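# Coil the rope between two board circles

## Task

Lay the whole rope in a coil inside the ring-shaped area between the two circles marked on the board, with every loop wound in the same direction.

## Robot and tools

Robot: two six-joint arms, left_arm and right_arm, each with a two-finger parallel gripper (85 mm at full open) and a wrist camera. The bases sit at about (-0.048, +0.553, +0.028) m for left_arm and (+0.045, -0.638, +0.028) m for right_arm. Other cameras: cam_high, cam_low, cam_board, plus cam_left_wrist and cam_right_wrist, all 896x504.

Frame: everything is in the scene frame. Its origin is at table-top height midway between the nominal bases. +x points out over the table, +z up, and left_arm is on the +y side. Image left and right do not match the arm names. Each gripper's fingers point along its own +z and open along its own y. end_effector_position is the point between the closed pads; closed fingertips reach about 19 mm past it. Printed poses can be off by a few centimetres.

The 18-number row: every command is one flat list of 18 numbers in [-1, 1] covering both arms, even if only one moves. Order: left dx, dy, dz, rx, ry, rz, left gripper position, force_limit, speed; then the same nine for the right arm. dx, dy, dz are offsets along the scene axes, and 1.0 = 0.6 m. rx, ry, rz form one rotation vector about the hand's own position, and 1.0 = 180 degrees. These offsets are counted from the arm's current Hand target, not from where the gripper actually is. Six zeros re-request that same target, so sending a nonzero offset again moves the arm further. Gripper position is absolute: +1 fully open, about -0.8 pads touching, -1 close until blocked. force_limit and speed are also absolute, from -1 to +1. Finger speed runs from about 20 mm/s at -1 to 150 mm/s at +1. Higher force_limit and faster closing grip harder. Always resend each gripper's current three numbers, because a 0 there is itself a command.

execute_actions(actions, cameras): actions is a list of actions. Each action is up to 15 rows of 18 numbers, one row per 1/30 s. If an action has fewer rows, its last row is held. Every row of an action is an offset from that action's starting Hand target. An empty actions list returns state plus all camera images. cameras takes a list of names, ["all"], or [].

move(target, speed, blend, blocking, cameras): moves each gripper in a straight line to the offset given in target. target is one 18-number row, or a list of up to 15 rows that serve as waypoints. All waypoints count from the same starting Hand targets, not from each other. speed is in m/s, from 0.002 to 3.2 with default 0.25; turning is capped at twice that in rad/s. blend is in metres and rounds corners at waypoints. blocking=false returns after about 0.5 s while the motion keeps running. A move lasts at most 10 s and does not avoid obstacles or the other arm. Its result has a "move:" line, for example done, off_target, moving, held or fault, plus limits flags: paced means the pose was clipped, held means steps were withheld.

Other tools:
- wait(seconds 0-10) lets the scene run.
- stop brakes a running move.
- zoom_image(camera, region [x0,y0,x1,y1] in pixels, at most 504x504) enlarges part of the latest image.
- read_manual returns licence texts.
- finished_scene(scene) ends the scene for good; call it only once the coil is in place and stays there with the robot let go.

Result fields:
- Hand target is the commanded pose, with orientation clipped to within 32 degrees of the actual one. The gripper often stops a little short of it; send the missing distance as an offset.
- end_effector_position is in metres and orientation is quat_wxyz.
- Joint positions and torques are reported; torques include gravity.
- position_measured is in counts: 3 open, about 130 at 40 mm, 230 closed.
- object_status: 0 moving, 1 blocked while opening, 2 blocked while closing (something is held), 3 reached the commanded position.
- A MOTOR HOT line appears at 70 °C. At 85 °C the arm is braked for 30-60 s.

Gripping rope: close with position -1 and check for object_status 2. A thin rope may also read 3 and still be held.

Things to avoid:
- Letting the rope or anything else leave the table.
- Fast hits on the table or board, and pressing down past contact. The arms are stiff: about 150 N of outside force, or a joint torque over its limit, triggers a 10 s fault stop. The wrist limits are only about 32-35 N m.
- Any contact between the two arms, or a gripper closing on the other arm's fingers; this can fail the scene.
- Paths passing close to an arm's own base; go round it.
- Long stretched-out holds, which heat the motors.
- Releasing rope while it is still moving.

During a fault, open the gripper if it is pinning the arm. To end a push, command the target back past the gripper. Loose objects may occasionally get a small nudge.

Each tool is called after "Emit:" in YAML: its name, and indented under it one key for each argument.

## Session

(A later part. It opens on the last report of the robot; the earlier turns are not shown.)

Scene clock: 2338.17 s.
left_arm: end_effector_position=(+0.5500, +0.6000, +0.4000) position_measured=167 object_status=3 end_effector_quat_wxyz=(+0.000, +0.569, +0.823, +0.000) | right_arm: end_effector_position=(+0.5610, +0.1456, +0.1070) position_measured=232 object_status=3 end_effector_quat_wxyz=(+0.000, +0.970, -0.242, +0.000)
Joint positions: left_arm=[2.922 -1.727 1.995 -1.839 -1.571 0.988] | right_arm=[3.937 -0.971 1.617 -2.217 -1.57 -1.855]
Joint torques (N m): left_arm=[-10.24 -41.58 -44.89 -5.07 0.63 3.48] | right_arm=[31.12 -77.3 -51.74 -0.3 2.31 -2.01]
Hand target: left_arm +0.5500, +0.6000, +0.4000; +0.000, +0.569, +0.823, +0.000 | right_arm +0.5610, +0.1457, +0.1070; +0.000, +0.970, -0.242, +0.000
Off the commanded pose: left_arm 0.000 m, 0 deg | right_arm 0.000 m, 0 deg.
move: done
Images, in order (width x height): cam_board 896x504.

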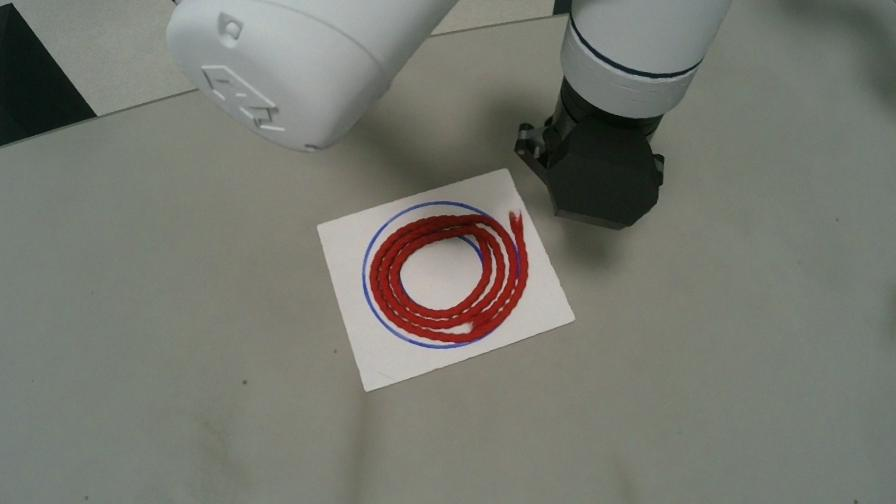

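Emit:
move:
  target:
    - [0,0,0,0,0,0,-0.3,-1,0,-0.0092,-0.1045,-0.045,0,0,0.1833,0.36,-1,0]
    - [0,0,0,0,0,0,-0.3,-1,0,-0.0092,-0.1045,-0.1333,0,0,0.1833,0.36,-1,0]
    - [0,0,0,0,0,0,-0.3,-1,0,-0.0087,-0.1103,-0.1333,0,0,0.1833,-0.072,-1,-1]
    - [0,0,0,0,0,0,-0.3,-1,0,-0.0087,-0.1103,-0.1333,0,0,0.1833,0.3,-1,-1]
    - [0,0,0,0,0,0,-0.3,-1,0,-0.0087,-0.1103,-0.045,0,0,0.1833,0.36,-1,-1]
  speed: [0.3,0.08,0.05,0.05,0.1]

Emit:
move:
  target:
    - [0,0,0,0,0,0,-0.3,-1,0,0.0583,-0.0062,0,0,0,-0.1833,0.36,-1,-1]
    - [0,0,0,0,0,0,-0.3,-1,0,0.0583,-0.0062,-0.0883,0,0,-0.1833,0.36,-1,-1]
    - [0,0,0,0,0,0,-0.3,-1,0,0.0557,-0.0113,-0.0883,0,0,-0.1833,-0.072,-1,-1]
    - [0,0,0,0,0,0,-0.3,-1,0,0.0557,-0.0113,-0.0883,0,0,-0.1833,0.3,-1,-1]
    - [0,0,0,0,0,0,-0.3,-1,0,0.0557,-0.0113,0,0,0,-0.1833,0.36,-1,-1]
  speed: [0.3,0.08,0.05,0.05,0.1]

Emit:
move:
  target:
    - [0,0,0,0,0,0,-0.3,-1,0,-0.0172,-0.0818,0.2833,0,0,0.2111,0.3,-1,0]
  speed: 0.35
  cameras: ["cam_board"]

Emit:
zoom_image:
  camera: "cam_board"
  region: [340, 170, 550, 380]

Scene clock: 2350.00 s.
left_arm: end_effector_position=(+0.5500, +0.6000, +0.4000) position_measured=167 object_status=3 end_effector_quat_wxyz=(+0.000, +0.569, +0.823, +0.000) | right_arm: end_effector_position=(+0.5558, +0.0795, +0.0800) position_measured=84 object_status=3 end_effector_quat_wxyz=(+0.000, +0.999, +0.044, +0.000)
Joint positions: left_arm=[2.922 -1.727 1.995 -1.839 -1.571 0.988] | right_arm=[3.889 -1.016 1.759 -2.313 -1.571 -2.48]
Joint torques (N m): left_arm=[-9.47 -44.89 -45.63 -4.69 1.3 2.94] | right_arm=[-6.29 -108.5 -48.65 -0.35 1.7 -1.01]
Hand target: left_arm +0.5500, +0.6000, +0.4000; +0.000, +0.569, +0.823, +0.000 | right_arm +0.5558, +0.0795, +0.0800; +0.000, +0.999, +0.044, +0.000
Off the commanded pose: left_arm 0.000 m, 0 deg | right_arm 0.000 m, 0 deg.
move: done

Scene clock: 2356.70 s.
left_arm: end_effector_position=(+0.5500, +0.6000, +0.4000) position_measured=167 object_status=3 end_effector_quat_wxyz=(+0.000, +0.569, +0.823, +0.000) | right_arm: end_effector_position=(+0.5892, +0.0727, +0.0800) position_measured=84 object_status=3 end_effector_quat_wxyz=(+0.000, +0.970, -0.242, +0.000)
Joint positions: left_arm=[2.922 -1.727 1.995 -1.839 -1.571 0.988] | right_arm=[3.857 -0.998 1.727 -2.299 -1.57 -1.936]
Joint torques (N m): left_arm=[-8.35 -43.61 -45.87 -4.89 0.89 3.24] | right_arm=[-5.99 -109.54 -49.14 -0.46 1.73 -0.19]
Hand target: left_arm +0.5500, +0.6000, +0.4000; +0.000, +0.569, +0.823, +0.000 | right_arm +0.5892, +0.0727, +0.0800; +0.000, +0.970, -0.242, +0.000
Off the commanded pose: left_arm 0.000 m, 0 deg | right_arm 0.000 m, 0 deg.
move: done

Scene clock: 2358.30 s.
left_arm: end_effector_position=(+0.5500, +0.6000, +0.4000) position_measured=167 object_status=3 end_effector_quat_wxyz=(+0.000, +0.569, +0.823, +0.000) | right_arm: end_effector_position=(+0.5789, +0.0236, +0.2500) position_measured=91 object_status=3 end_effector_quat_wxyz=(+0.000, +0.996, +0.087, +0.000)
Joint positions: left_arm=[2.922 -1.727 1.995 -1.839 -1.571 0.988] | right_arm=[3.821 -1.221 1.716 -2.065 -1.571 -2.635]
Joint torques (N m): left_arm=[-6.99 -40.71 -45.05 -4.89 1.15 3.3] | right_arm=[-17.69 -96.49 -55.54 -0.31 2.43 -2.21]
Hand target: left_arm +0.5500, +0.6000, +0.4000; +0.000, +0.569, +0.823, +0.000 | right_arm +0.5789, +0.0236, +0.2500; +0.000, +0.996, +0.087, +0.000
Off the commanded pose: left_arm 0.000 m, 0 deg | right_arm 0.000 m, 0 deg.
move: done
Images, in order (width x height): cam_board 896x504.

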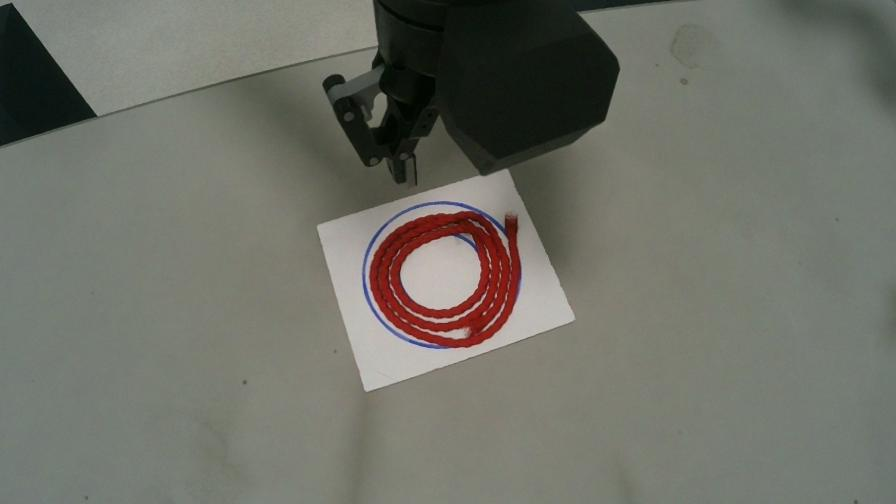

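Scaled by 2.400 from the camera's 896x504 image, which has a finer 1280x720 frame.

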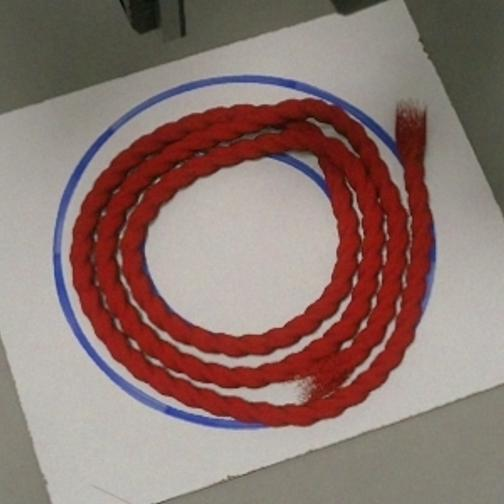

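Emit:
move:
  target:
    - [0,0,0,0,0,0,-0.3,-1,0,0.0653,0.0378,-0.2833,0,0,-0.4167,0.36,-1,0]
    - [0,0,0,0,0,0,-0.3,-1,0,0.0653,0.0378,-0.3717,0,0,-0.4167,0.36,-1,0]
    - [0,0,0,0,0,0,-0.3,-1,0,0.0608,0.0358,-0.3717,0,0,-0.4167,-0.072,-1,-1]
    - [0,0,0,0,0,0,-0.3,-1,0,0.0608,0.0358,-0.3717,0,0,-0.4167,0.3,-1,-1]
    - [0,0,0,0,0,0,-0.3,-1,0,0.0608,0.0358,-0.2833,0,0,-0.4167,0.36,-1,-1]
  speed: [0.35,0.08,0.05,0.05,0.1]

Emit:
move:
  target:
    - [0,0,0,0,0,0,-0.3,-1,0,-0.1228,0.0567,0,0,0,0.4611,0.36,-1,-1]
    - [0,0,0,0,0,0,-0.3,-1,0,-0.1228,0.0567,-0.0883,0,0,0.4611,0.36,-1,-1]
    - [0,0,0,0,0,0,-0.3,-1,0,-0.1208,0.0503,-0.0883,0,0,0.4611,-0.132,-1,-1]
    - [0,0,0,0,0,0,-0.3,-1,0,-0.1208,0.0503,-0.0883,0,0,0.4611,0.3,-1,-1]
    - [0,0,0,0,0,0,-0.3,-1,0,-0.1208,0.0503,0,0,0,0.4611,0.36,-1,-1]
  speed: [0.35,0.08,0.05,0.05,0.1]

Emit:
move:
  target:
    - [0,0,0,0,0,0,-0.3,-1,0,0.0663,-0.0862,0.2833,0,0,0.0111,-1,-1,0]
  speed: 0.3
  cameras: ["cam_board"]

Emit:
zoom_image:
  camera: "cam_board"
  region: [340, 170, 550, 380]

Scene clock: 2371.73 s.
left_arm: end_effector_position=(+0.5500, +0.6000, +0.4000) position_measured=167 object_status=3 end_effector_quat_wxyz=(+0.000, +0.569, +0.823, +0.000) | right_arm: end_effector_position=(+0.6153, +0.0451, +0.0800) position_measured=84 object_status=3 end_effector_quat_wxyz=(+0.000, +0.843, -0.537, +0.000)
Joint positions: left_arm=[2.922 -1.727 1.995 -1.839 -1.571 0.988] | right_arm=[3.813 -1.005 1.739 -2.305 -1.57 -1.333]
Joint torques (N m): left_arm=[-9.83 -42.05 -46.49 -5.16 1.3 3.31] | right_arm=[20.1 -109.12 -48.76 -0.28 1.69 -0.26]
Hand target: left_arm +0.5500, +0.6000, +0.4000; +0.000, +0.569, +0.823, +0.000 | right_arm +0.6153, +0.0451, +0.0800; +0.000, +0.843, -0.537, +0.000
Off the commanded pose: left_arm 0.000 m, 0 deg | right_arm 0.000 m, 0 deg.
move: done

Scene clock: 2379.83 s.
left_arm: end_effector_position=(+0.5500, +0.6000, +0.4000) position_measured=167 object_status=3 end_effector_quat_wxyz=(+0.000, +0.569, +0.823, +0.000) | right_arm: end_effector_position=(+0.5429, +0.0753, +0.0800) position_measured=84 object_status=3 end_effector_quat_wxyz=(+0.000, +0.988, +0.157, +0.000)
Joint positions: left_arm=[2.922 -1.727 1.995 -1.839 -1.571 0.988] | right_arm=[3.895 -1.03 1.783 -2.323 -1.571 -2.7]
Joint torques (N m): left_arm=[-10.6 -43.05 -45.86 -5.07 1.26 2.98] | right_arm=[28.3 -105.38 -48.11 -0.5 -0.45 -0.89]
Hand target: left_arm +0.5500, +0.6000, +0.4000; +0.000, +0.569, +0.823, +0.000 | right_arm +0.5429, +0.0753, +0.0800; +0.000, +0.988, +0.157, +0.000
Off the commanded pose: left_arm 0.000 m, 0 deg | right_arm 0.000 m, 0 deg.
move: done

Scene clock: 2381.03 s.
left_arm: end_effector_position=(+0.5500, +0.6000, +0.4000) position_measured=167 object_status=3 end_effector_quat_wxyz=(+0.000, +0.569, +0.823, +0.000) | right_arm: end_effector_position=(+0.5826, +0.0236, +0.2499) position_measured=232 object_status=3 end_effector_quat_wxyz=(+0.000, +0.985, +0.174, +0.000)
Joint positions: left_arm=[2.922 -1.727 1.995 -1.839 -1.571 0.988] | right_arm=[3.818 -1.217 1.711 -2.064 -1.571 -2.812]
Joint torques (N m): left_arm=[-10.63 -43.36 -45.66 -5.28 1.13 2.96] | right_arm=[-15.03 -97.4 -56.12 -0.13 2.34 -2.08]
Hand target: left_arm +0.5500, +0.6000, +0.4000; +0.000, +0.569, +0.823, +0.000 | right_arm +0.5826, +0.0236, +0.2500; +0.000, +0.985, +0.174, +0.000
Off the commanded pose: left_arm 0.000 m, 0 deg | right_arm 0.000 m, 0 deg.
move: done
Images, in order (width x height): cam_board 896x504.

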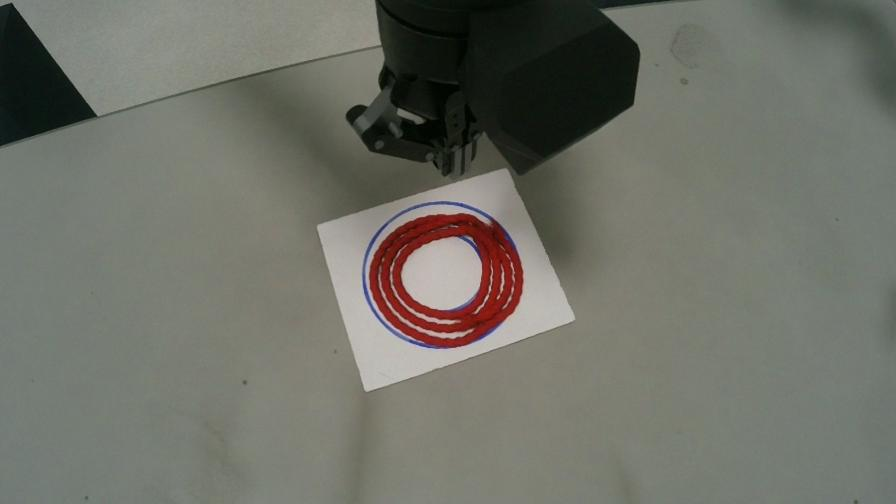

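Scaled by 2.400 from the camera's 896x504 image, which has a finer 1280x720 frame.

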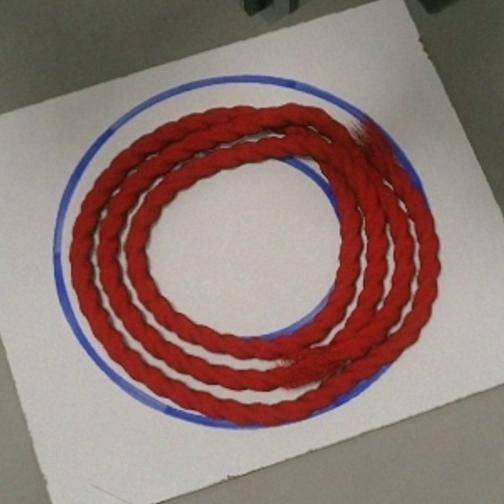

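Emit:
move:
  target:
    - [0,0,0,0,0,0,-0.3,-1,0,-0.0362,-0.0065,-0.2833,0,0,-0.0556,-1,-1,0]
    - [0,0,0,0,0,0,-0.3,-1,0,-0.0362,-0.0065,-0.3683,0,0,-0.0556,-1,-1,0]
    - [0,0,0,0,0,0,-0.3,-1,0,-0.0903,-0.0160,-0.3683,0,0,-0.0556,-1,-1,0]
    - [0,0,0,0,0,0,-0.3,-1,0,-0.0362,-0.0065,-0.3683,0,0,-0.0556,-1,-1,0]
  speed: [0.3,0.15,0.06,0.15]

Emit:
move:
  target:
    - [0,0,0,0,0,0,-0.3,-1,0,0,0,0,0,0,-0.2222,-1,-1,0]
    - [0,0,0,0,0,0,-0.3,-1,0,-0.0476,0.0275,0,0,0,-0.2222,-1,-1,0]
    - [0,0,0,0,0,0,-0.3,-1,0,0,0,0,0,0,-0.2222,-1,-1,0]
    - [0,0,0,0,0,0,-0.3,-1,0,0,0,0,0,0,-0.3611,-1,-1,0]
    - [0,0,0,0,0,0,-0.3,-1,0,-0.0306,0.0437,0,0,0,-0.3611,-1,-1,0]
    - [0,0,0,0,0,0,-0.3,-1,0,0,0,0,0,0,-0.3611,-1,-1,0]
    - [0,0,0,0,0,0,-0.3,-1,0,0.0362,0.0065,0.3683,0,0,-0.3611,-1,-1,0]
  speed: [0.4,0.06,0.15,0.4,0.06,0.15,0.3]

Scene clock: 2394.30 s.
left_arm: end_effector_position=(+0.5500, +0.6000, +0.4000) position_measured=167 object_status=3 end_effector_quat_wxyz=(+0.000, +0.569, +0.823, +0.000) | right_arm: end_effector_position=(+0.5608, +0.0196, +0.0290) position_measured=232 object_status=3 end_effector_quat_wxyz=(+0.000, +0.996, +0.087, +0.000)
Joint positions: left_arm=[2.922 -1.727 1.995 -1.839 -1.571 0.988] | right_arm=[3.831 -1.008 1.873 -2.435 -1.571 -2.625]
Joint torques (N m): left_arm=[-9.79 -42.83 -45.14 -5.06 1.02 3.46] | right_arm=[-18.51 -68.34 -44.73 -0.12 1.56 -1.76]
Hand target: left_arm +0.5500, +0.6000, +0.4000; +0.000, +0.569, +0.823, +0.000 | right_arm +0.5609, +0.0197, +0.0290; +0.000, +0.996, +0.087, +0.000
Off the commanded pose: left_arm 0.000 m, 0 deg | right_arm 0.000 m, 0 deg.
move: done

Scene clock: 2400.77 s.
left_arm: end_effector_position=(+0.5500, +0.6000, +0.4000) position_measured=167 object_status=3 end_effector_quat_wxyz=(+0.000, +0.569, +0.823, +0.000) | right_arm: end_effector_position=(+0.5826, +0.0235, +0.2499) position_measured=232 object_status=3 end_effector_quat_wxyz=(+0.000, +0.887, -0.462, +0.000)
Joint positions: left_arm=[2.922 -1.727 1.995 -1.839 -1.571 0.988] | right_arm=[3.818 -1.218 1.712 -2.065 -1.57 -1.503]
Joint torques (N m): left_arm=[-11.4 -43.91 -46.17 -4.85 1.07 3.06] | right_arm=[-16.04 -98.07 -56.34 -0.04 0.04 -2.07]
Hand target: left_arm +0.5500, +0.6000, +0.4000; +0.000, +0.569, +0.823, +0.000 | right_arm +0.5826, +0.0236, +0.2500; +0.000, +0.887, -0.462, +0.000
Off the commanded pose: left_arm 0.000 m, 0 deg | right_arm 0.000 m, 0 deg.
move: done

Emit:
move:
  target: [0,0,0,0,0,0,-0.3,-1,0,0.0001,0.0001,0,0,0,-0.6389,-1,-1,0]
  speed: 0.45
  cameras: ["cam_board","cam_right_wrist"]

Emit:
zoom_image:
  camera: "cam_board"
  region: [340, 170, 550, 380]

Emit:
zoom_image:
  camera: "cam_right_wrist"
  region: [330, 20, 610, 270]

Scene clock: 2405.87 s.
left_arm: end_effector_position=(+0.5500, +0.6000, +0.4000) position_measured=167 object_status=3 end_effector_quat_wxyz=(+0.000, +0.569, +0.823, +0.000) | right_arm: end_effector_position=(+0.5827, +0.0236, +0.2500) position_measured=232 object_status=3 end_effector_quat_wxyz=(+0.000, -0.087, +0.996, +0.000)
Joint positions: left_arm=[2.922 -1.727 1.995 -1.839 -1.571 0.988] | right_arm=[3.818 -1.218 1.712 -2.065 -1.571 0.504]
Joint torques (N m): left_arm=[-9.24 -43.9 -46.87 -5 0.74 3.1] | right_arm=[31.27 -59.53 -55.31 -0.87 -0.91 1.85]
Hand target: left_arm +0.5500, +0.6000, +0.4000; +0.000, +0.569, +0.823, +0.000 | right_arm +0.5827, +0.0236, +0.2500; +0.000, -0.087, +0.996, +0.000
Off the commanded pose: left_arm 0.000 m, 0 deg | right_arm 0.000 m, 0 deg.
move: done
Images, in order (width x height): cam_board 896x504, cam_right_wrist 896x504.

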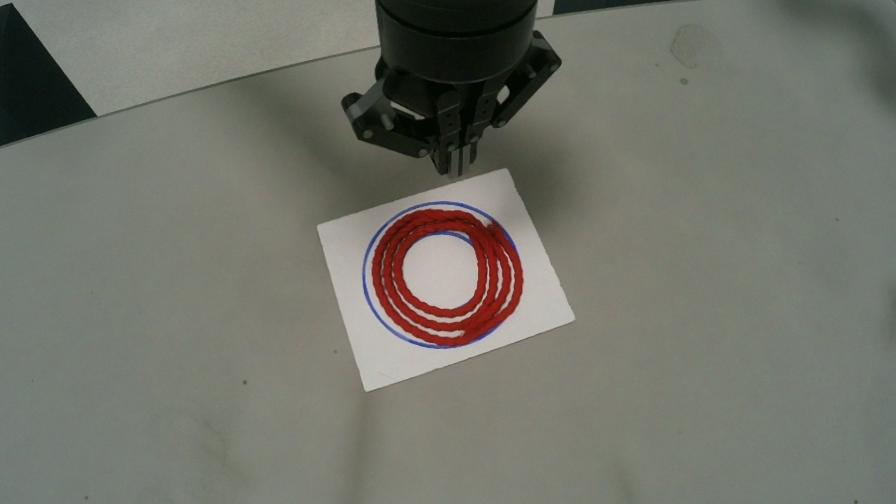

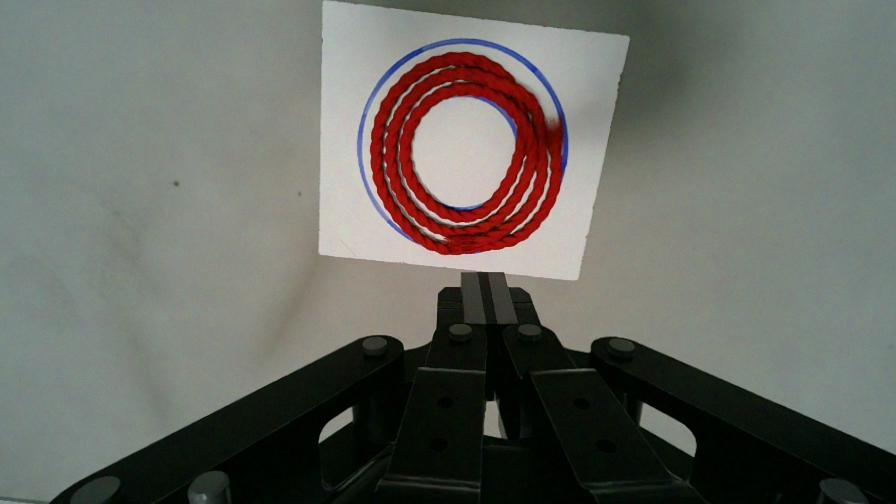

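Scaled by 2.400 from the camera's 896x504 image, which has a finer 1280x720 frame.

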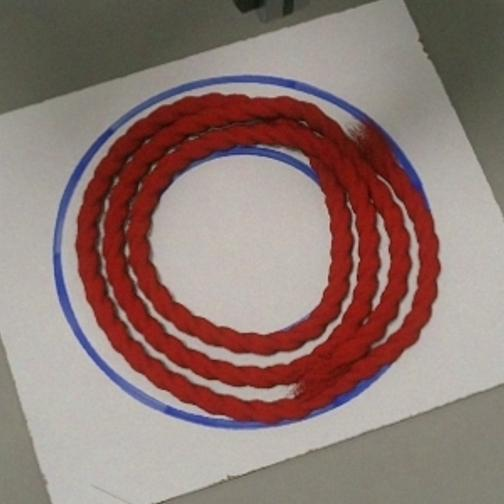

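Scaled by 1.800 from the camera's 896x504 image, which has a finer 1280x720 frame.

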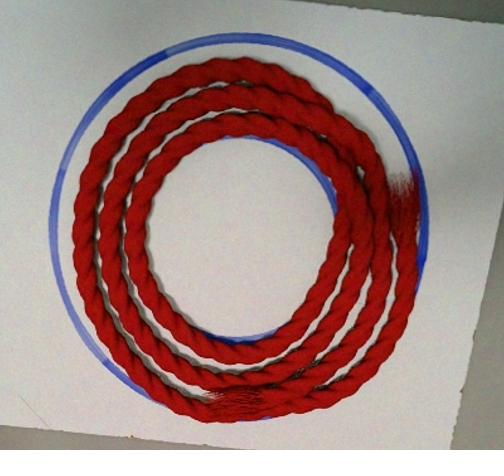

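Emit:
zoom_image:
  camera: "cam_board"
  region: [385, 215, 495, 325]

Scaled by 4.582 from the camera's 896x504 image, which has a finer 1280x720 frame.

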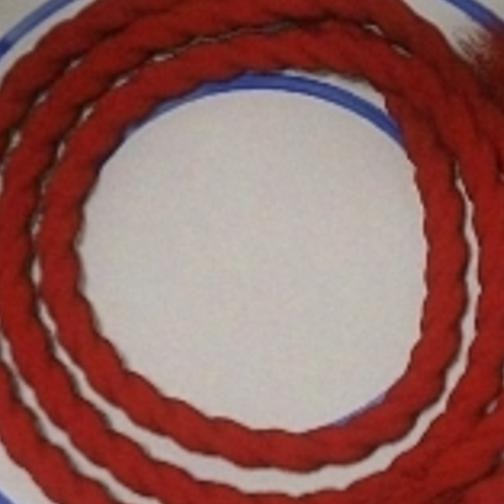

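Emit:
move:
  target:
    - [0,0,0,0,0,0,-0.3,-1,0,-0.0362,-0.0065,-0.2833,0,0,0.4167,-1,-1,0]
    - [0,0,0,0,0,0,-0.3,-1,0,-0.0362,-0.0065,-0.3683,0,0,0.4167,-1,-1,0]
    - [0,0,0,0,0,0,-0.3,-1,0,-0.0407,-0.0588,-0.3683,0,0,0.4167,-1,-1,0]
    - [0,0,0,0,0,0,-0.3,-1,0,-0.0362,-0.0065,-0.3683,0,0,0.4167,-1,-1,0]
    - [0,0,0,0,0,0,-0.3,-1,0,-0.0362,-0.0065,-0.2833,0,0,0.4167,0.36,-1,0]
  speed: [0.45,0.15,0.06,0.15,0.2]

Emit:
move:
  target:
    - [0,0,0,0,0,0,-0.3,-1,0,0.0090,0.1030,0,0,0,-0.5,0.36,-1,0]
    - [0,0,0,0,0,0,-0.3,-1,0,0.0090,0.1030,-0.0883,0,0,-0.5,0.36,-1,0]
    - [0,0,0,0,0,0,-0.3,-1,0,0.0088,0.1005,-0.0883,0,0,-0.5,-0.072,-1,-1]
    - [0,0,0,0,0,0,-0.3,-1,0,0.0088,0.1005,-0.0883,0,0,-0.5,0.3,-1,-1]
    - [0,0,0,0,0,0,-0.3,-1,0,0.0088,0.1005,0,0,0,-0.5,0.3,-1,-1]
  speed: [0.45,0.15,0.06,0.1,0.2]

Scene clock: 2444.87 s.
left_arm: end_effector_position=(+0.5500, +0.6000, +0.4000) position_measured=167 object_status=3 end_effector_quat_wxyz=(+0.000, +0.569, +0.823, +0.000) | right_arm: end_effector_position=(+0.5610, +0.0197, +0.0800) position_measured=84 object_status=0 end_effector_quat_wxyz=(+0.000, -0.676, +0.737, +0.000)
Joint positions: left_arm=[2.922 -1.727 1.995 -1.839 -1.571 0.988] | right_arm=[3.831 -1.072 1.856 -2.356 -1.57 -0.792]
Joint torques (N m): left_arm=[-11.16 -42.6 -46.96 -5.02 0.75 3.19] | right_arm=[-13.37 -101.33 -47.51 -0.2 0.16 -0.69]
Hand target: left_arm +0.5500, +0.6000, +0.4000; +0.000, +0.569, +0.823, +0.000 | right_arm +0.5610, +0.0197, +0.0800; +0.000, -0.676, +0.737, +0.000
Off the commanded pose: left_arm 0.000 m, 0 deg | right_arm 0.000 m, 0 deg.
move: done

Scene clock: 2451.50 s.
left_arm: end_effector_position=(+0.5500, +0.6000, +0.4000) position_measured=167 object_status=3 end_effector_quat_wxyz=(+0.000, +0.569, +0.823, +0.000) | right_arm: end_effector_position=(+0.5663, +0.0800, +0.0799) position_measured=91 object_status=3 end_effector_quat_wxyz=(+0.000, +0.044, +0.999, +0.000)
Joint positions: left_arm=[2.922 -1.727 1.995 -1.839 -1.571 0.988] | right_arm=[3.881 -1.008 1.745 -2.308 -1.571 0.829]
Joint torques (N m): left_arm=[-9.49 -45.39 -45.22 -5.34 1.05 3.07] | right_arm=[-7.35 -109.08 -48.86 -0.49 2.22 0.23]
Hand target: left_arm +0.5500, +0.6000, +0.4000; +0.000, +0.569, +0.823, +0.000 | right_arm +0.5663, +0.0800, +0.0800; +0.000, +0.044, +0.999, +0.000
Off the commanded pose: left_arm 0.000 m, 0 deg | right_arm 0.000 m, 0 deg.
move: done

Emit:
move:
  target:
    - [0,0,0,0,0,0,-0.3,-1,0,0.0397,-0.0093,0,0,0,-0.1278,0.36,-1,0]
    - [0,0,0,0,0,0,-0.3,-1,0,0.0397,-0.0093,-0.0883,0,0,-0.1278,0.36,-1,0]
    - [0,0,0,0,0,0,-0.3,-1,0,0.0385,-0.0115,-0.0883,0,0,-0.1278,-0.072,-1,-1]
    - [0,0,0,0,0,0,-0.3,-1,0,0.0385,-0.0115,-0.0883,0,0,-0.1278,0.3,-1,-1]
    - [0,0,0,0,0,0,-0.3,-1,0,0.0385,-0.0115,0,0,0,-0.1278,0.3,-1,-1]
    - [0,0,0,0,0,0,-0.3,-1,0,0.0273,-0.0940,0.2833,0,0,0.0833,-1,-1,0]
  speed: [0.35,0.15,0.06,0.1,0.2,0.3]
  cameras: ["cam_board","cam_right_wrist"]

Emit:
zoom_image:
  camera: "cam_board"
  region: [340, 170, 550, 380]

Scene clock: 2461.80 s.
left_arm: end_effector_position=(+0.5500, +0.6000, +0.4000) position_measured=167 object_status=3 end_effector_quat_wxyz=(+0.000, +0.569, +0.823, +0.000) | right_arm: end_effector_position=(+0.5826, +0.0236, +0.2500) position_measured=232 object_status=3 end_effector_quat_wxyz=(+0.000, -0.087, +0.996, +0.000)
Joint positions: left_arm=[2.922 -1.727 1.995 -1.839 -1.571 0.988] | right_arm=[3.818 -1.218 1.712 -2.065 -1.571 0.504]
Joint torques (N m): left_arm=[-10.26 -42.61 -46.27 -4.68 0.81 3.03] | right_arm=[-17.11 -97.07 -55.53 -0.22 2.52 -2.14]
Hand target: left_arm +0.5500, +0.6000, +0.4000; +0.000, +0.569, +0.823, +0.000 | right_arm +0.5826, +0.0236, +0.2500; +0.000, -0.087, +0.996, +0.000
Off the commanded pose: left_arm 0.000 m, 0 deg | right_arm 0.000 m, 0 deg.
move: done
Images, in order (width x height): cam_board 896x504, cam_right_wrist 896x504.

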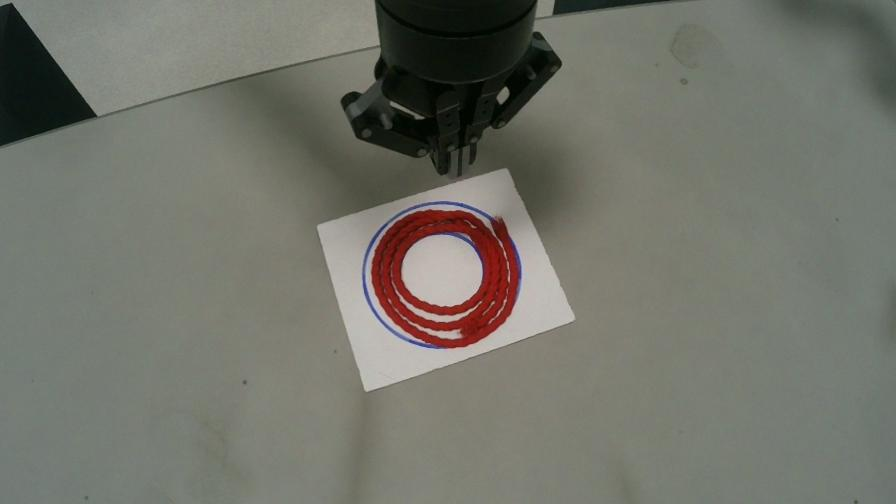

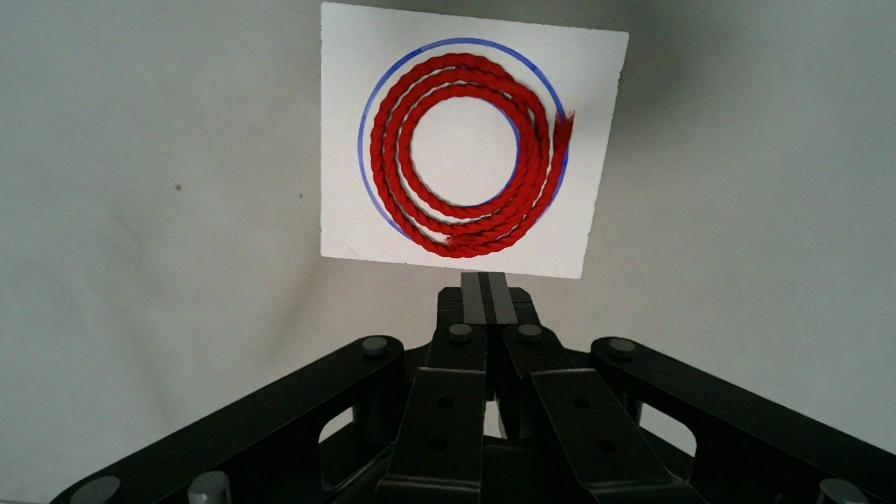

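Scaled by 2.400 from the camera's 896x504 image, which has a finer 1280x720 frame.

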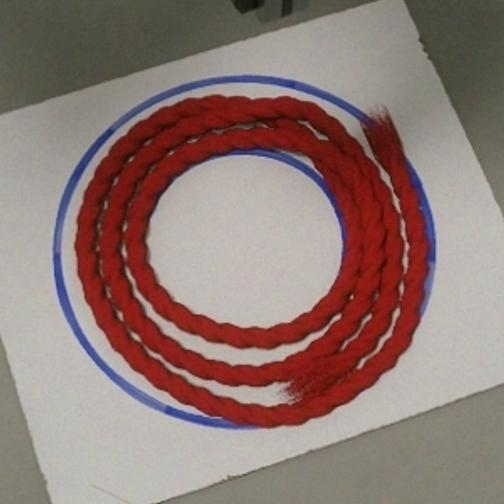

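Emit:
move:
  target:
    - [0,0,0,0,0,0,-0.3,-1,0,0.0668,-0.0155,-0.2833,0,0,0.4167,0.36,-1,0]
    - [0,0,0,0,0,0,-0.3,-1,0,0.0668,-0.0155,-0.3717,0,0,0.4167,0.36,-1,0]
    - [0,0,0,0,0,0,-0.3,-1,0,0.0627,-0.0152,-0.3717,0,0,0.4167,-0.052,-1,-1]
    - [0,0,0,0,0,0,-0.3,-1,0,0.0627,-0.0152,-0.3717,0,0,0.4167,0.3,-1,-1]
    - [0,0,0,0,0,0,-0.3,-1,0,0.0627,-0.0152,-0.2833,0,0,0.4167,0.3,-1,-1]
  speed: [0.45,0.15,0.06,0.1,0.2]

Emit:
move:
  target:
    - [0,0,0,0,0,0,-0.3,-1,0,-0.0030,0.0473,0,0,0,0.15,0.36,-1,0]
    - [0,0,0,0,0,0,-0.3,-1,0,-0.0030,0.0473,-0.0883,0,0,0.15,0.36,-1,0]
    - [0,0,0,0,0,0,-0.3,-1,0,-0.0068,0.0458,-0.0883,0,0,0.15,-0.09,-1,-1]
    - [0,0,0,0,0,0,-0.3,-1,0,-0.0068,0.0458,-0.0883,0,0,0.15,0.3,-1,-1]
    - [0,0,0,0,0,0,-0.3,-1,0,-0.0068,0.0458,0,0,0,0.15,0.3,-1,-1]
  speed: [0.35,0.15,0.06,0.1,0.2]

Emit:
move:
  target:
    - [0,0,0,0,0,0,-0.3,-1,0,-0.1813,0.1113,0.0333,0,0,0.05,-1,-1,0]
    - [0,0,0,0,0,0,-0.3,-1,0,-0.1813,0.1113,-0.085,0,0,0.05,-1,-1,0]
    - [0,0,0,0,0,0,-0.3,-1,0,-0.1628,0.0807,-0.085,0,0,0.05,-1,-1,0]
    - [0,0,0,0,0,0,-0.3,-1,0,-0.1667,0.0872,-0.085,0,0,0.05,-1,-1,0]
    - [0,0,0,0,0,0,-0.3,-1,0,-0.1667,0.0872,0,0,0,0.05,-1,-1,0]
    - [0,0,0,0,0,0,-0.3,-1,0,-0.0558,-0.0307,0.2833,0,0,-0.5167,-1,-1,0]
  speed: [0.3,0.2,0.06,0.1,0.2,0.45]
  cameras: ["cam_board","cam_right_wrist"]

Emit:
zoom_image:
  camera: "cam_board"
  region: [340, 170, 550, 380]

Scene clock: 2478.87 s.
left_arm: end_effector_position=(+0.5500, +0.6000, +0.4000) position_measured=167 object_status=3 end_effector_quat_wxyz=(+0.000, +0.569, +0.823, +0.000) | right_arm: end_effector_position=(+0.6202, +0.0145, +0.0799) position_measured=91 object_status=3 end_effector_quat_wxyz=(+0.000, -0.676, +0.737, +0.000)
Joint positions: left_arm=[2.922 -1.727 1.995 -1.839 -1.571 0.988] | right_arm=[3.782 -1.03 1.783 -2.325 -1.57 -0.841]
Joint torques (N m): left_arm=[-9.34 -42.11 -46.19 -4.92 1.15 3.31] | right_arm=[21.31 -105.16 -48.24 -0.33 2.11 -0.72]
Hand target: left_arm +0.5500, +0.6000, +0.4000; +0.000, +0.569, +0.823, +0.000 | right_arm +0.6203, +0.0145, +0.0800; +0.000, -0.676, +0.737, +0.000
Off the commanded pose: left_arm 0.000 m, 0 deg | right_arm 0.000 m, 0 deg.
move: done

Scene clock: 2484.47 s.
left_arm: end_effector_position=(+0.5500, +0.6000, +0.4000) position_measured=167 object_status=3 end_effector_quat_wxyz=(+0.000, +0.569, +0.823, +0.000) | right_arm: end_effector_position=(+0.6162, +0.0420, +0.0799) position_measured=91 object_status=3 end_effector_quat_wxyz=(+0.000, +0.829, -0.559, +0.000)
Joint positions: left_arm=[2.922 -1.727 1.995 -1.839 -1.571 0.988] | right_arm=[3.81 -1.007 1.743 -2.307 -1.57 -1.284]
Joint torques (N m): left_arm=[-11.16 -42.5 -45.15 -5.03 1.22 3.12] | right_arm=[21.29 -109.01 -48.36 -0.68 1.97 -0.85]
Hand target: left_arm +0.5500, +0.6000, +0.4000; +0.000, +0.569, +0.823, +0.000 | right_arm +0.6162, +0.0420, +0.0800; +0.000, +0.829, -0.559, +0.000
Off the commanded pose: left_arm 0.000 m, 0 deg | right_arm 0.000 m, 0 deg.
move: done

Scene clock: 2490.47 s.
left_arm: end_effector_position=(+0.5500, +0.6000, +0.4000) position_measured=167 object_status=3 end_effector_quat_wxyz=(+0.000, +0.569, +0.823, +0.000) | right_arm: end_effector_position=(+0.5827, +0.0236, +0.2500) position_measured=232 object_status=3 end_effector_quat_wxyz=(+0.000, -0.165, +0.986, +0.000)
Joint positions: left_arm=[2.922 -1.727 1.995 -1.839 -1.571 0.988] | right_arm=[3.818 -1.218 1.712 -2.065 -1.571 0.347]
Joint torques (N m): left_arm=[-9.56 -42.62 -44.95 -4.78 0.76 3.57] | right_arm=[-16.56 -97.03 -55.18 -0.13 -0.16 1.47]
Hand target: left_arm +0.5500, +0.6000, +0.4000; +0.000, +0.569, +0.823, +0.000 | right_arm +0.5827, +0.0236, +0.2500; +0.000, -0.165, +0.986, +0.000
Off the commanded pose: left_arm 0.000 m, 0 deg | right_arm 0.000 m, 0 deg.
move: done
Images, in order (width x height): cam_board 896x504, cam_right_wrist 896x504.

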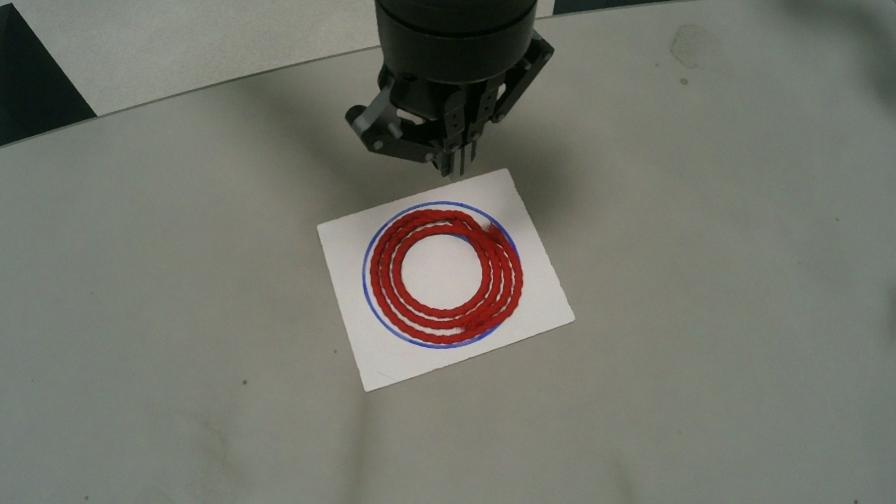

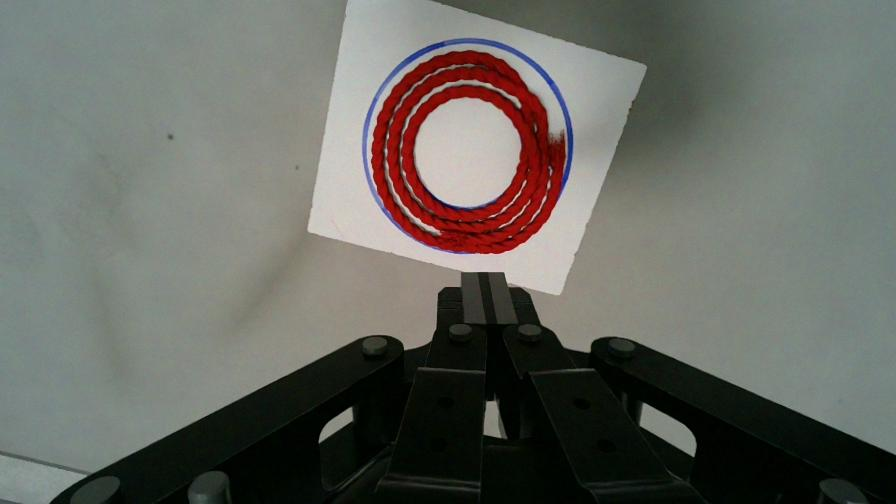

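Scaled by 2.400 from the camera's 896x504 image, which has a finer 1280x720 frame.

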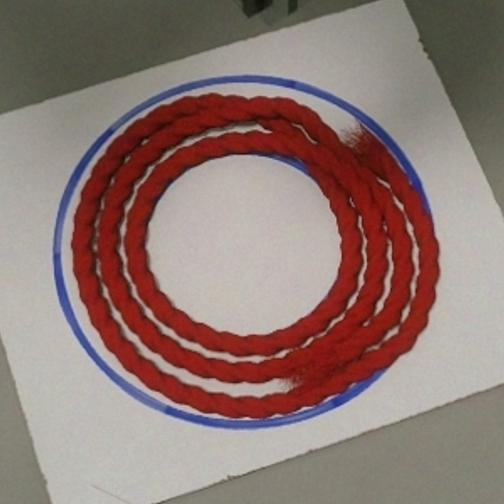

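Emit:
zoom_image:
  camera: "cam_right_wrist"
  region: [350, 25, 590, 265]

Emit:
zoom_image:
  camera: "cam_board"
  region: [430, 205, 530, 345]

Scaled by 2.100 from the camera's 896x504 image, which has a finer 1280x720 frame.

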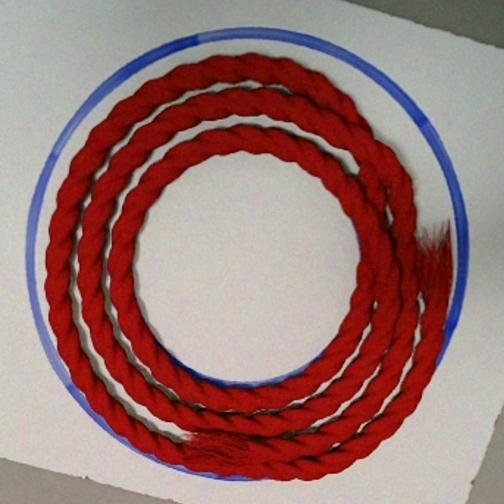

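Scaled by 3.600 from the camera's 896x504 image, which has a finer 1280x720 frame.

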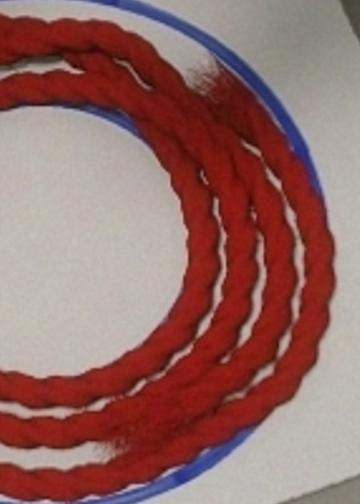

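Emit:
move:
  target:
    - [0,0,0,0,0,0,-0.3,-1,0,0.0087,0.1610,-0.2833,0,0,0.3111,-1,-1,0]
    - [0,0,0,0,0,0,-0.3,-1,0,0.0087,0.1610,-0.3683,0,0,0.3111,-1,-1,0]
    - [0,0,0,0,0,0,-0.3,-1,0,0.0025,0.1375,-0.3683,0,0,0.3111,-1,-1,0]
    - [0,0,0,0,0,0,-0.3,-1,0,0.0048,0.1465,-0.3683,0,0,0.3111,-1,-1,0]
    - [0,0,0,0,0,0,-0.3,-1,0,0.0048,0.1465,-0.2833,0,0,0.3111,-1,-1,0]
    - [0,0,0,0,0,0,-0.3,-1,0,0,0,0,0,0,-0.05,-1,-1,0]
  speed: [0.35,0.2,0.06,0.1,0.2,0.35]
  cameras: ["cam_board","cam_right_wrist"]

Emit:
zoom_image:
  camera: "cam_board"
  region: [340, 170, 550, 380]

Emit:
zoom_image:
  camera: "cam_right_wrist"
  region: [345, 25, 585, 265]

Scene clock: 2515.67 s.
left_arm: end_effector_position=(+0.5500, +0.6000, +0.4000) position_measured=167 object_status=3 end_effector_quat_wxyz=(+0.000, +0.569, +0.823, +0.000) | right_arm: end_effector_position=(+0.5827, +0.0236, +0.2500) position_measured=232 object_status=3 end_effector_quat_wxyz=(+0.000, -0.087, +0.996, +0.000)
Joint positions: left_arm=[2.922 -1.727 1.995 -1.839 -1.571 0.988] | right_arm=[3.818 -1.218 1.712 -2.065 -1.571 0.504]
Joint torques (N m): left_arm=[-9.79 -43.49 -46.06 -4.64 1.03 3.34] | right_arm=[-16.32 -97.67 -55.66 -0.14 -0.06 1.8]
Hand target: left_arm +0.5500, +0.6000, +0.4000; +0.000, +0.569, +0.823, +0.000 | right_arm +0.5827, +0.0236, +0.2500; +0.000, -0.087, +0.996, +0.000
Off the commanded pose: left_arm 0.000 m, 0 deg | right_arm 0.000 m, 0 deg.
move: done
Images, in order (width x height): cam_board 896x504, cam_right_wrist 896x504.

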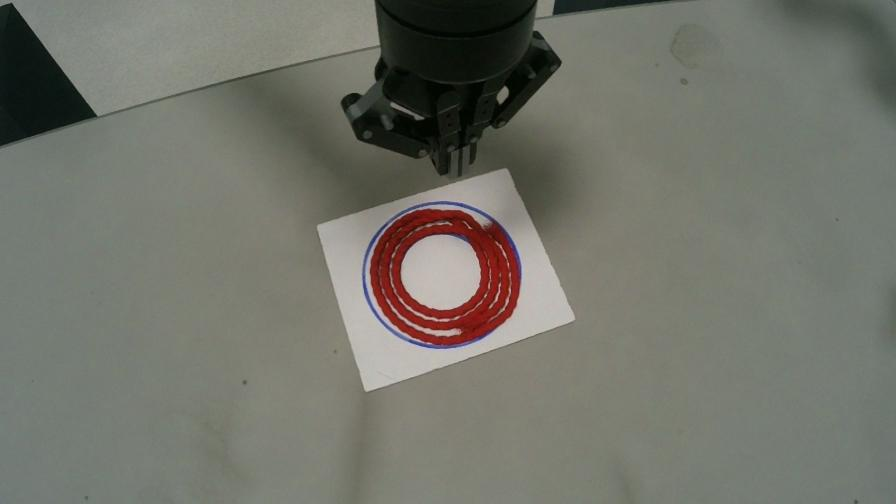

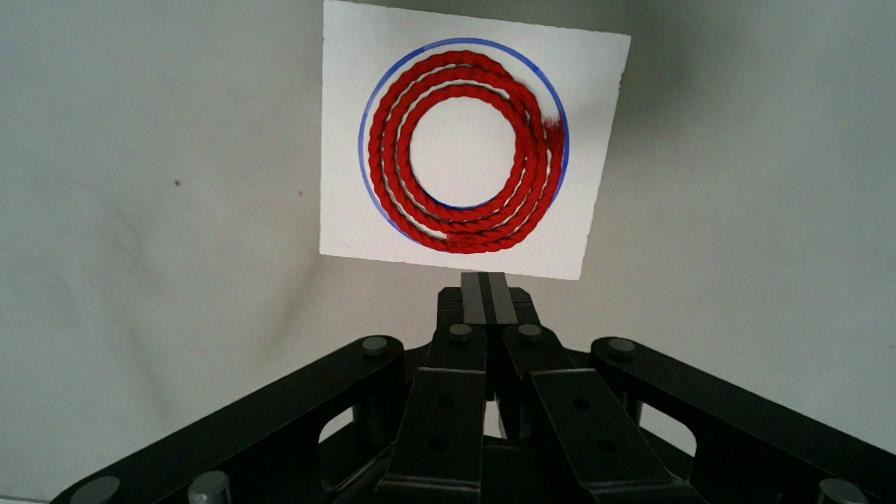

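Scaled by 2.400 from the camera's 896x504 image, which has a finer 1280x720 frame.

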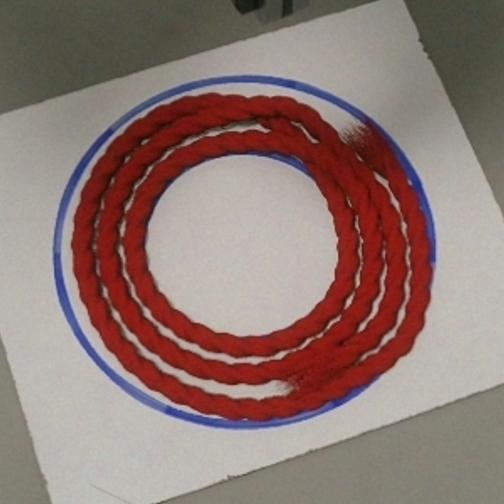

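Scaled by 2.100 from the camera's 896x504 image, which has a finer 1280x720 frame.

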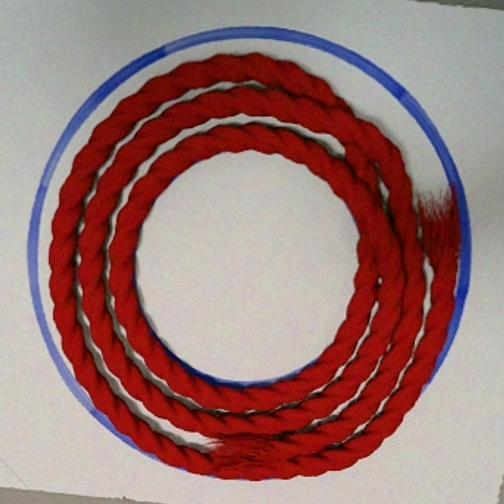

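Emit:
move:
  target:
    - [0,0,0,0,0,0,-0.3,-1,0,0.0907,0.1117,-0.2833,0,0,0.1833,-1,-1,0]
    - [0,0,0,0,0,0,-0.3,-1,0,0.0907,0.1117,-0.3683,0,0,0.1833,-1,-1,0]
    - [0,0,0,0,0,0,-0.3,-1,0,0.0742,0.0963,-0.3683,0,0,0.1833,-1,-1,0]
    - [0,0,0,0,0,0,-0.3,-1,0,0.0808,0.1027,-0.3683,0,0,0.1833,-1,-1,0]
    - [0,0,0,0,0,0,-0.3,-1,0,0.0808,0.1027,-0.2833,0,0,0.1833,-1,-1,0]
    - [0,0,0,0,0,0,-0.3,-1,0,-0.0362,-0.0065,-0.2833,0,0,0.3889,-1,-1,0]
    - [0,0,0,0,0,0,-0.3,-1,0,-0.0362,-0.0065,-0.3683,0,0,0.3889,-1,-1,0]
    - [0,0,0,0,0,0,-0.3,-1,0,-0.0272,0.0443,-0.3683,0,0,0.3889,-1,-1,0]
    - [0,0,0,0,0,0,-0.3,-1,0,-0.0362,-0.0065,-0.3683,0,0,0.3889,-1,-1,0]
    - [0,0,0,0,0,0,-0.3,-1,0,0,0,0,0,0,0.3889,-1,-1,0]
  speed: [0.35,0.2,0.06,0.1,0.2,0.35,0.2,0.07,0.15,0.3]
  cameras: ["cam_board"]

Emit:
zoom_image:
  camera: "cam_board"
  region: [340, 170, 550, 380]

Scene clock: 2533.80 s.
left_arm: end_effector_position=(+0.5500, +0.6000, +0.4000) position_measured=167 object_status=3 end_effector_quat_wxyz=(+0.000, +0.569, +0.823, +0.000) | right_arm: end_effector_position=(+0.5827, +0.0235, +0.2499) position_measured=232 object_status=3 end_effector_quat_wxyz=(+0.000, -0.643, +0.766, +0.000)
Joint positions: left_arm=[2.922 -1.727 1.995 -1.839 -1.571 0.988] | right_arm=[3.818 -1.218 1.712 -2.065 -1.57 -0.718]
Joint torques (N m): left_arm=[-8.39 -43.68 -45.39 -5.03 0.86 2.91] | right_arm=[-17.12 -97.69 -55.21 0.02 0.15 -2.08]
Hand target: left_arm +0.5500, +0.6000, +0.4000; +0.000, +0.569, +0.823, +0.000 | right_arm +0.5827, +0.0236, +0.2500; +0.000, -0.643, +0.766, +0.000
Off the commanded pose: left_arm 0.000 m, 0 deg | right_arm 0.000 m, 0 deg.
move: done
Images, in order (width x height): cam_board 896x504.

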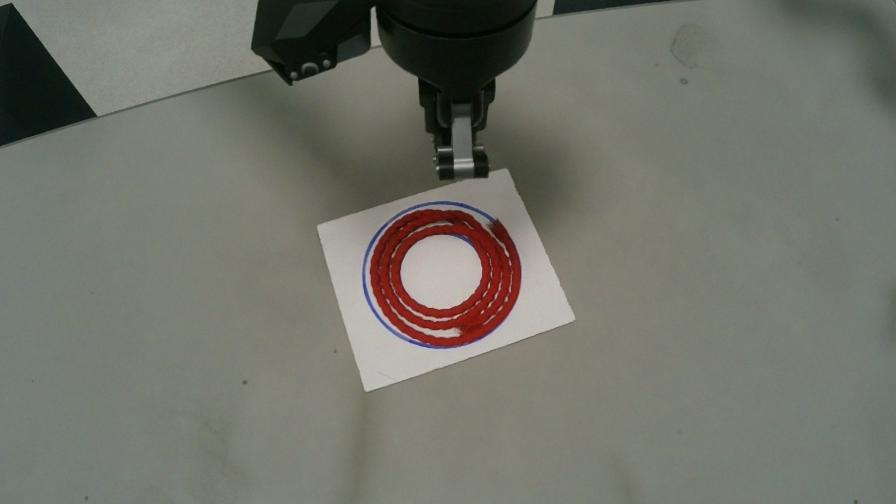

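Scaled by 2.400 from the camera's 896x504 image, which has a finer 1280x720 frame.

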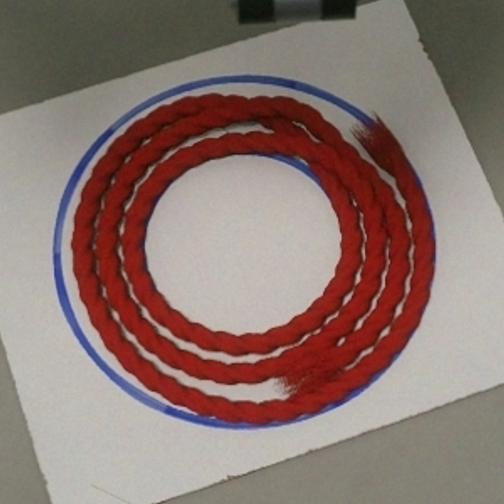

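Emit:
move:
  target:
    - [0,0,0,0,0,0,-0.3,-1,0,-0.1280,0.1405,-0.2833,0,0,0.2333,-1,-1,0]
    - [0,0,0,0,0,0,-0.3,-1,0,-0.1280,0.1405,-0.3683,0,0,0.2333,-1,-1,0]
    - [0,0,0,0,0,0,-0.3,-1,0,-0.1117,0.1143,-0.3683,0,0,0.2333,-1,-1,0]
    - [0,0,0,0,0,0,-0.3,-1,0,-0.1165,0.1222,-0.3683,0,0,0.2333,-1,-1,0]
    - [0,0,0,0,0,0,-0.3,-1,0,-0.1165,0.1222,-0.2833,0,0,0.2333,-1,-1,0]
    - [0,0,0,0,0,0,-0.3,-1,0,0,0,0,0,0,-0.3889,-1,-1,0]
  speed: [0.35,0.2,0.06,0.1,0.2,0.45]
  cameras: ["cam_board","cam_right_wrist"]

Emit:
zoom_image:
  camera: "cam_board"
  region: [340, 170, 550, 380]

Emit:
zoom_image:
  camera: "cam_right_wrist"
  region: [345, 25, 585, 265]

Scene clock: 2544.10 s.
left_arm: end_effector_position=(+0.5500, +0.6000, +0.4000) position_measured=167 object_status=3 end_effector_quat_wxyz=(+0.000, +0.569, +0.823, +0.000) | right_arm: end_effector_position=(+0.5827, +0.0236, +0.2500) position_measured=232 object_status=3 end_effector_quat_wxyz=(+0.000, -0.087, +0.996, +0.000)
Joint positions: left_arm=[2.922 -1.727 1.995 -1.839 -1.571 0.988] | right_arm=[3.818 -1.218 1.712 -2.065 -1.571 0.504]
Joint torques (N m): left_arm=[-9.22 -44.56 -44.68 -5.03 1.23 3.31] | right_arm=[-16.71 -98.28 -55.69 -0.22 0.23 1.78]
Hand target: left_arm +0.5500, +0.6000, +0.4000; +0.000, +0.569, +0.823, +0.000 | right_arm +0.5827, +0.0236, +0.2500; +0.000, -0.087, +0.996, +0.000
Off the commanded pose: left_arm 0.000 m, 0 deg | right_arm 0.000 m, 0 deg.
move: done
Images, in order (width x height): cam_board 896x504, cam_right_wrist 896x504.

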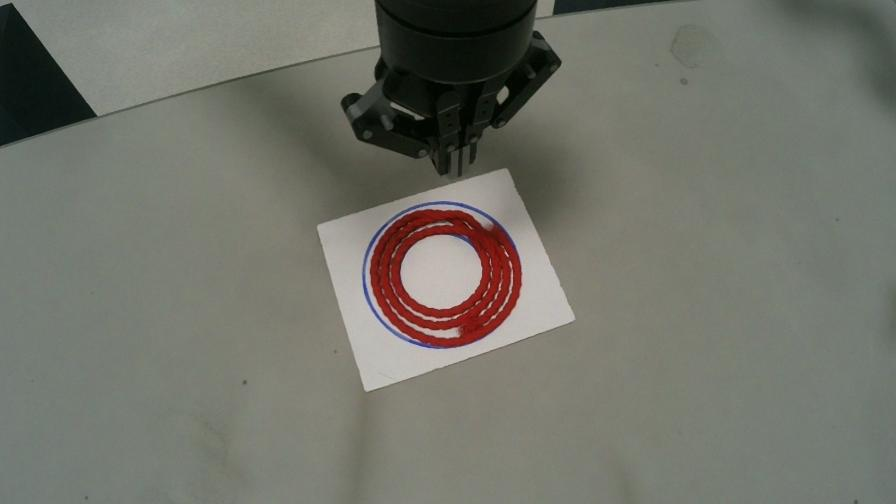

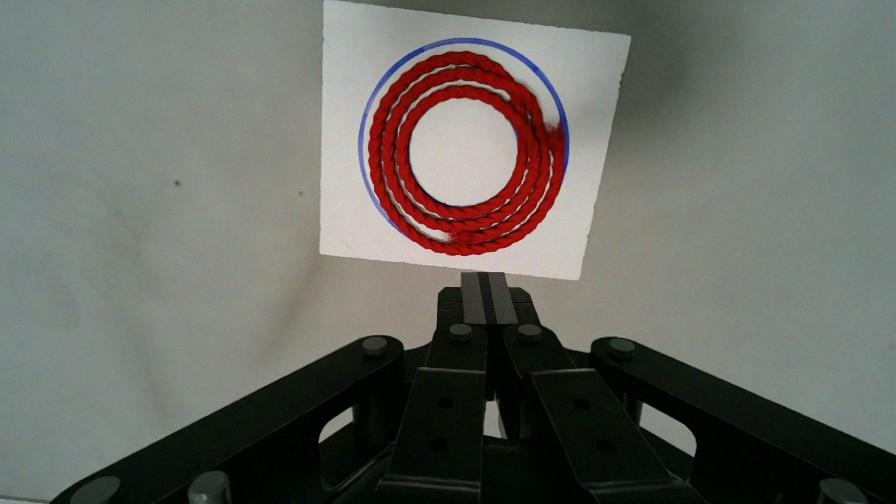

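Scaled by 2.400 from the camera's 896x504 image, which has a finer 1280x720 frame.

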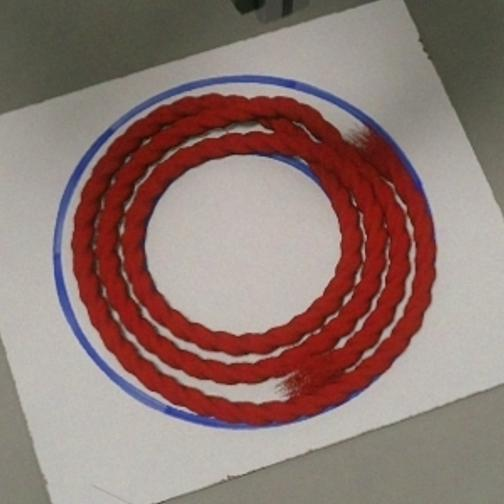

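Scaled by 2.100 from the camera's 896x504 image, which has a finer 1280x720 frame.

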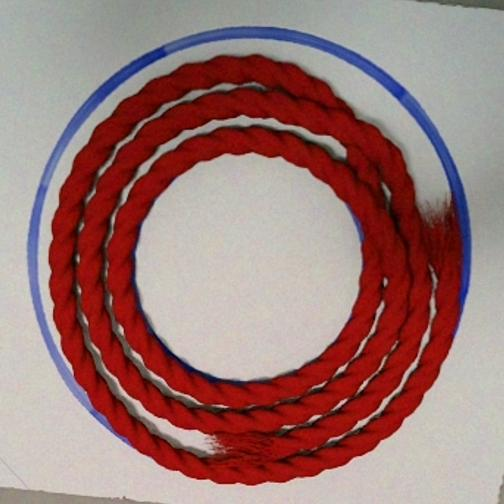

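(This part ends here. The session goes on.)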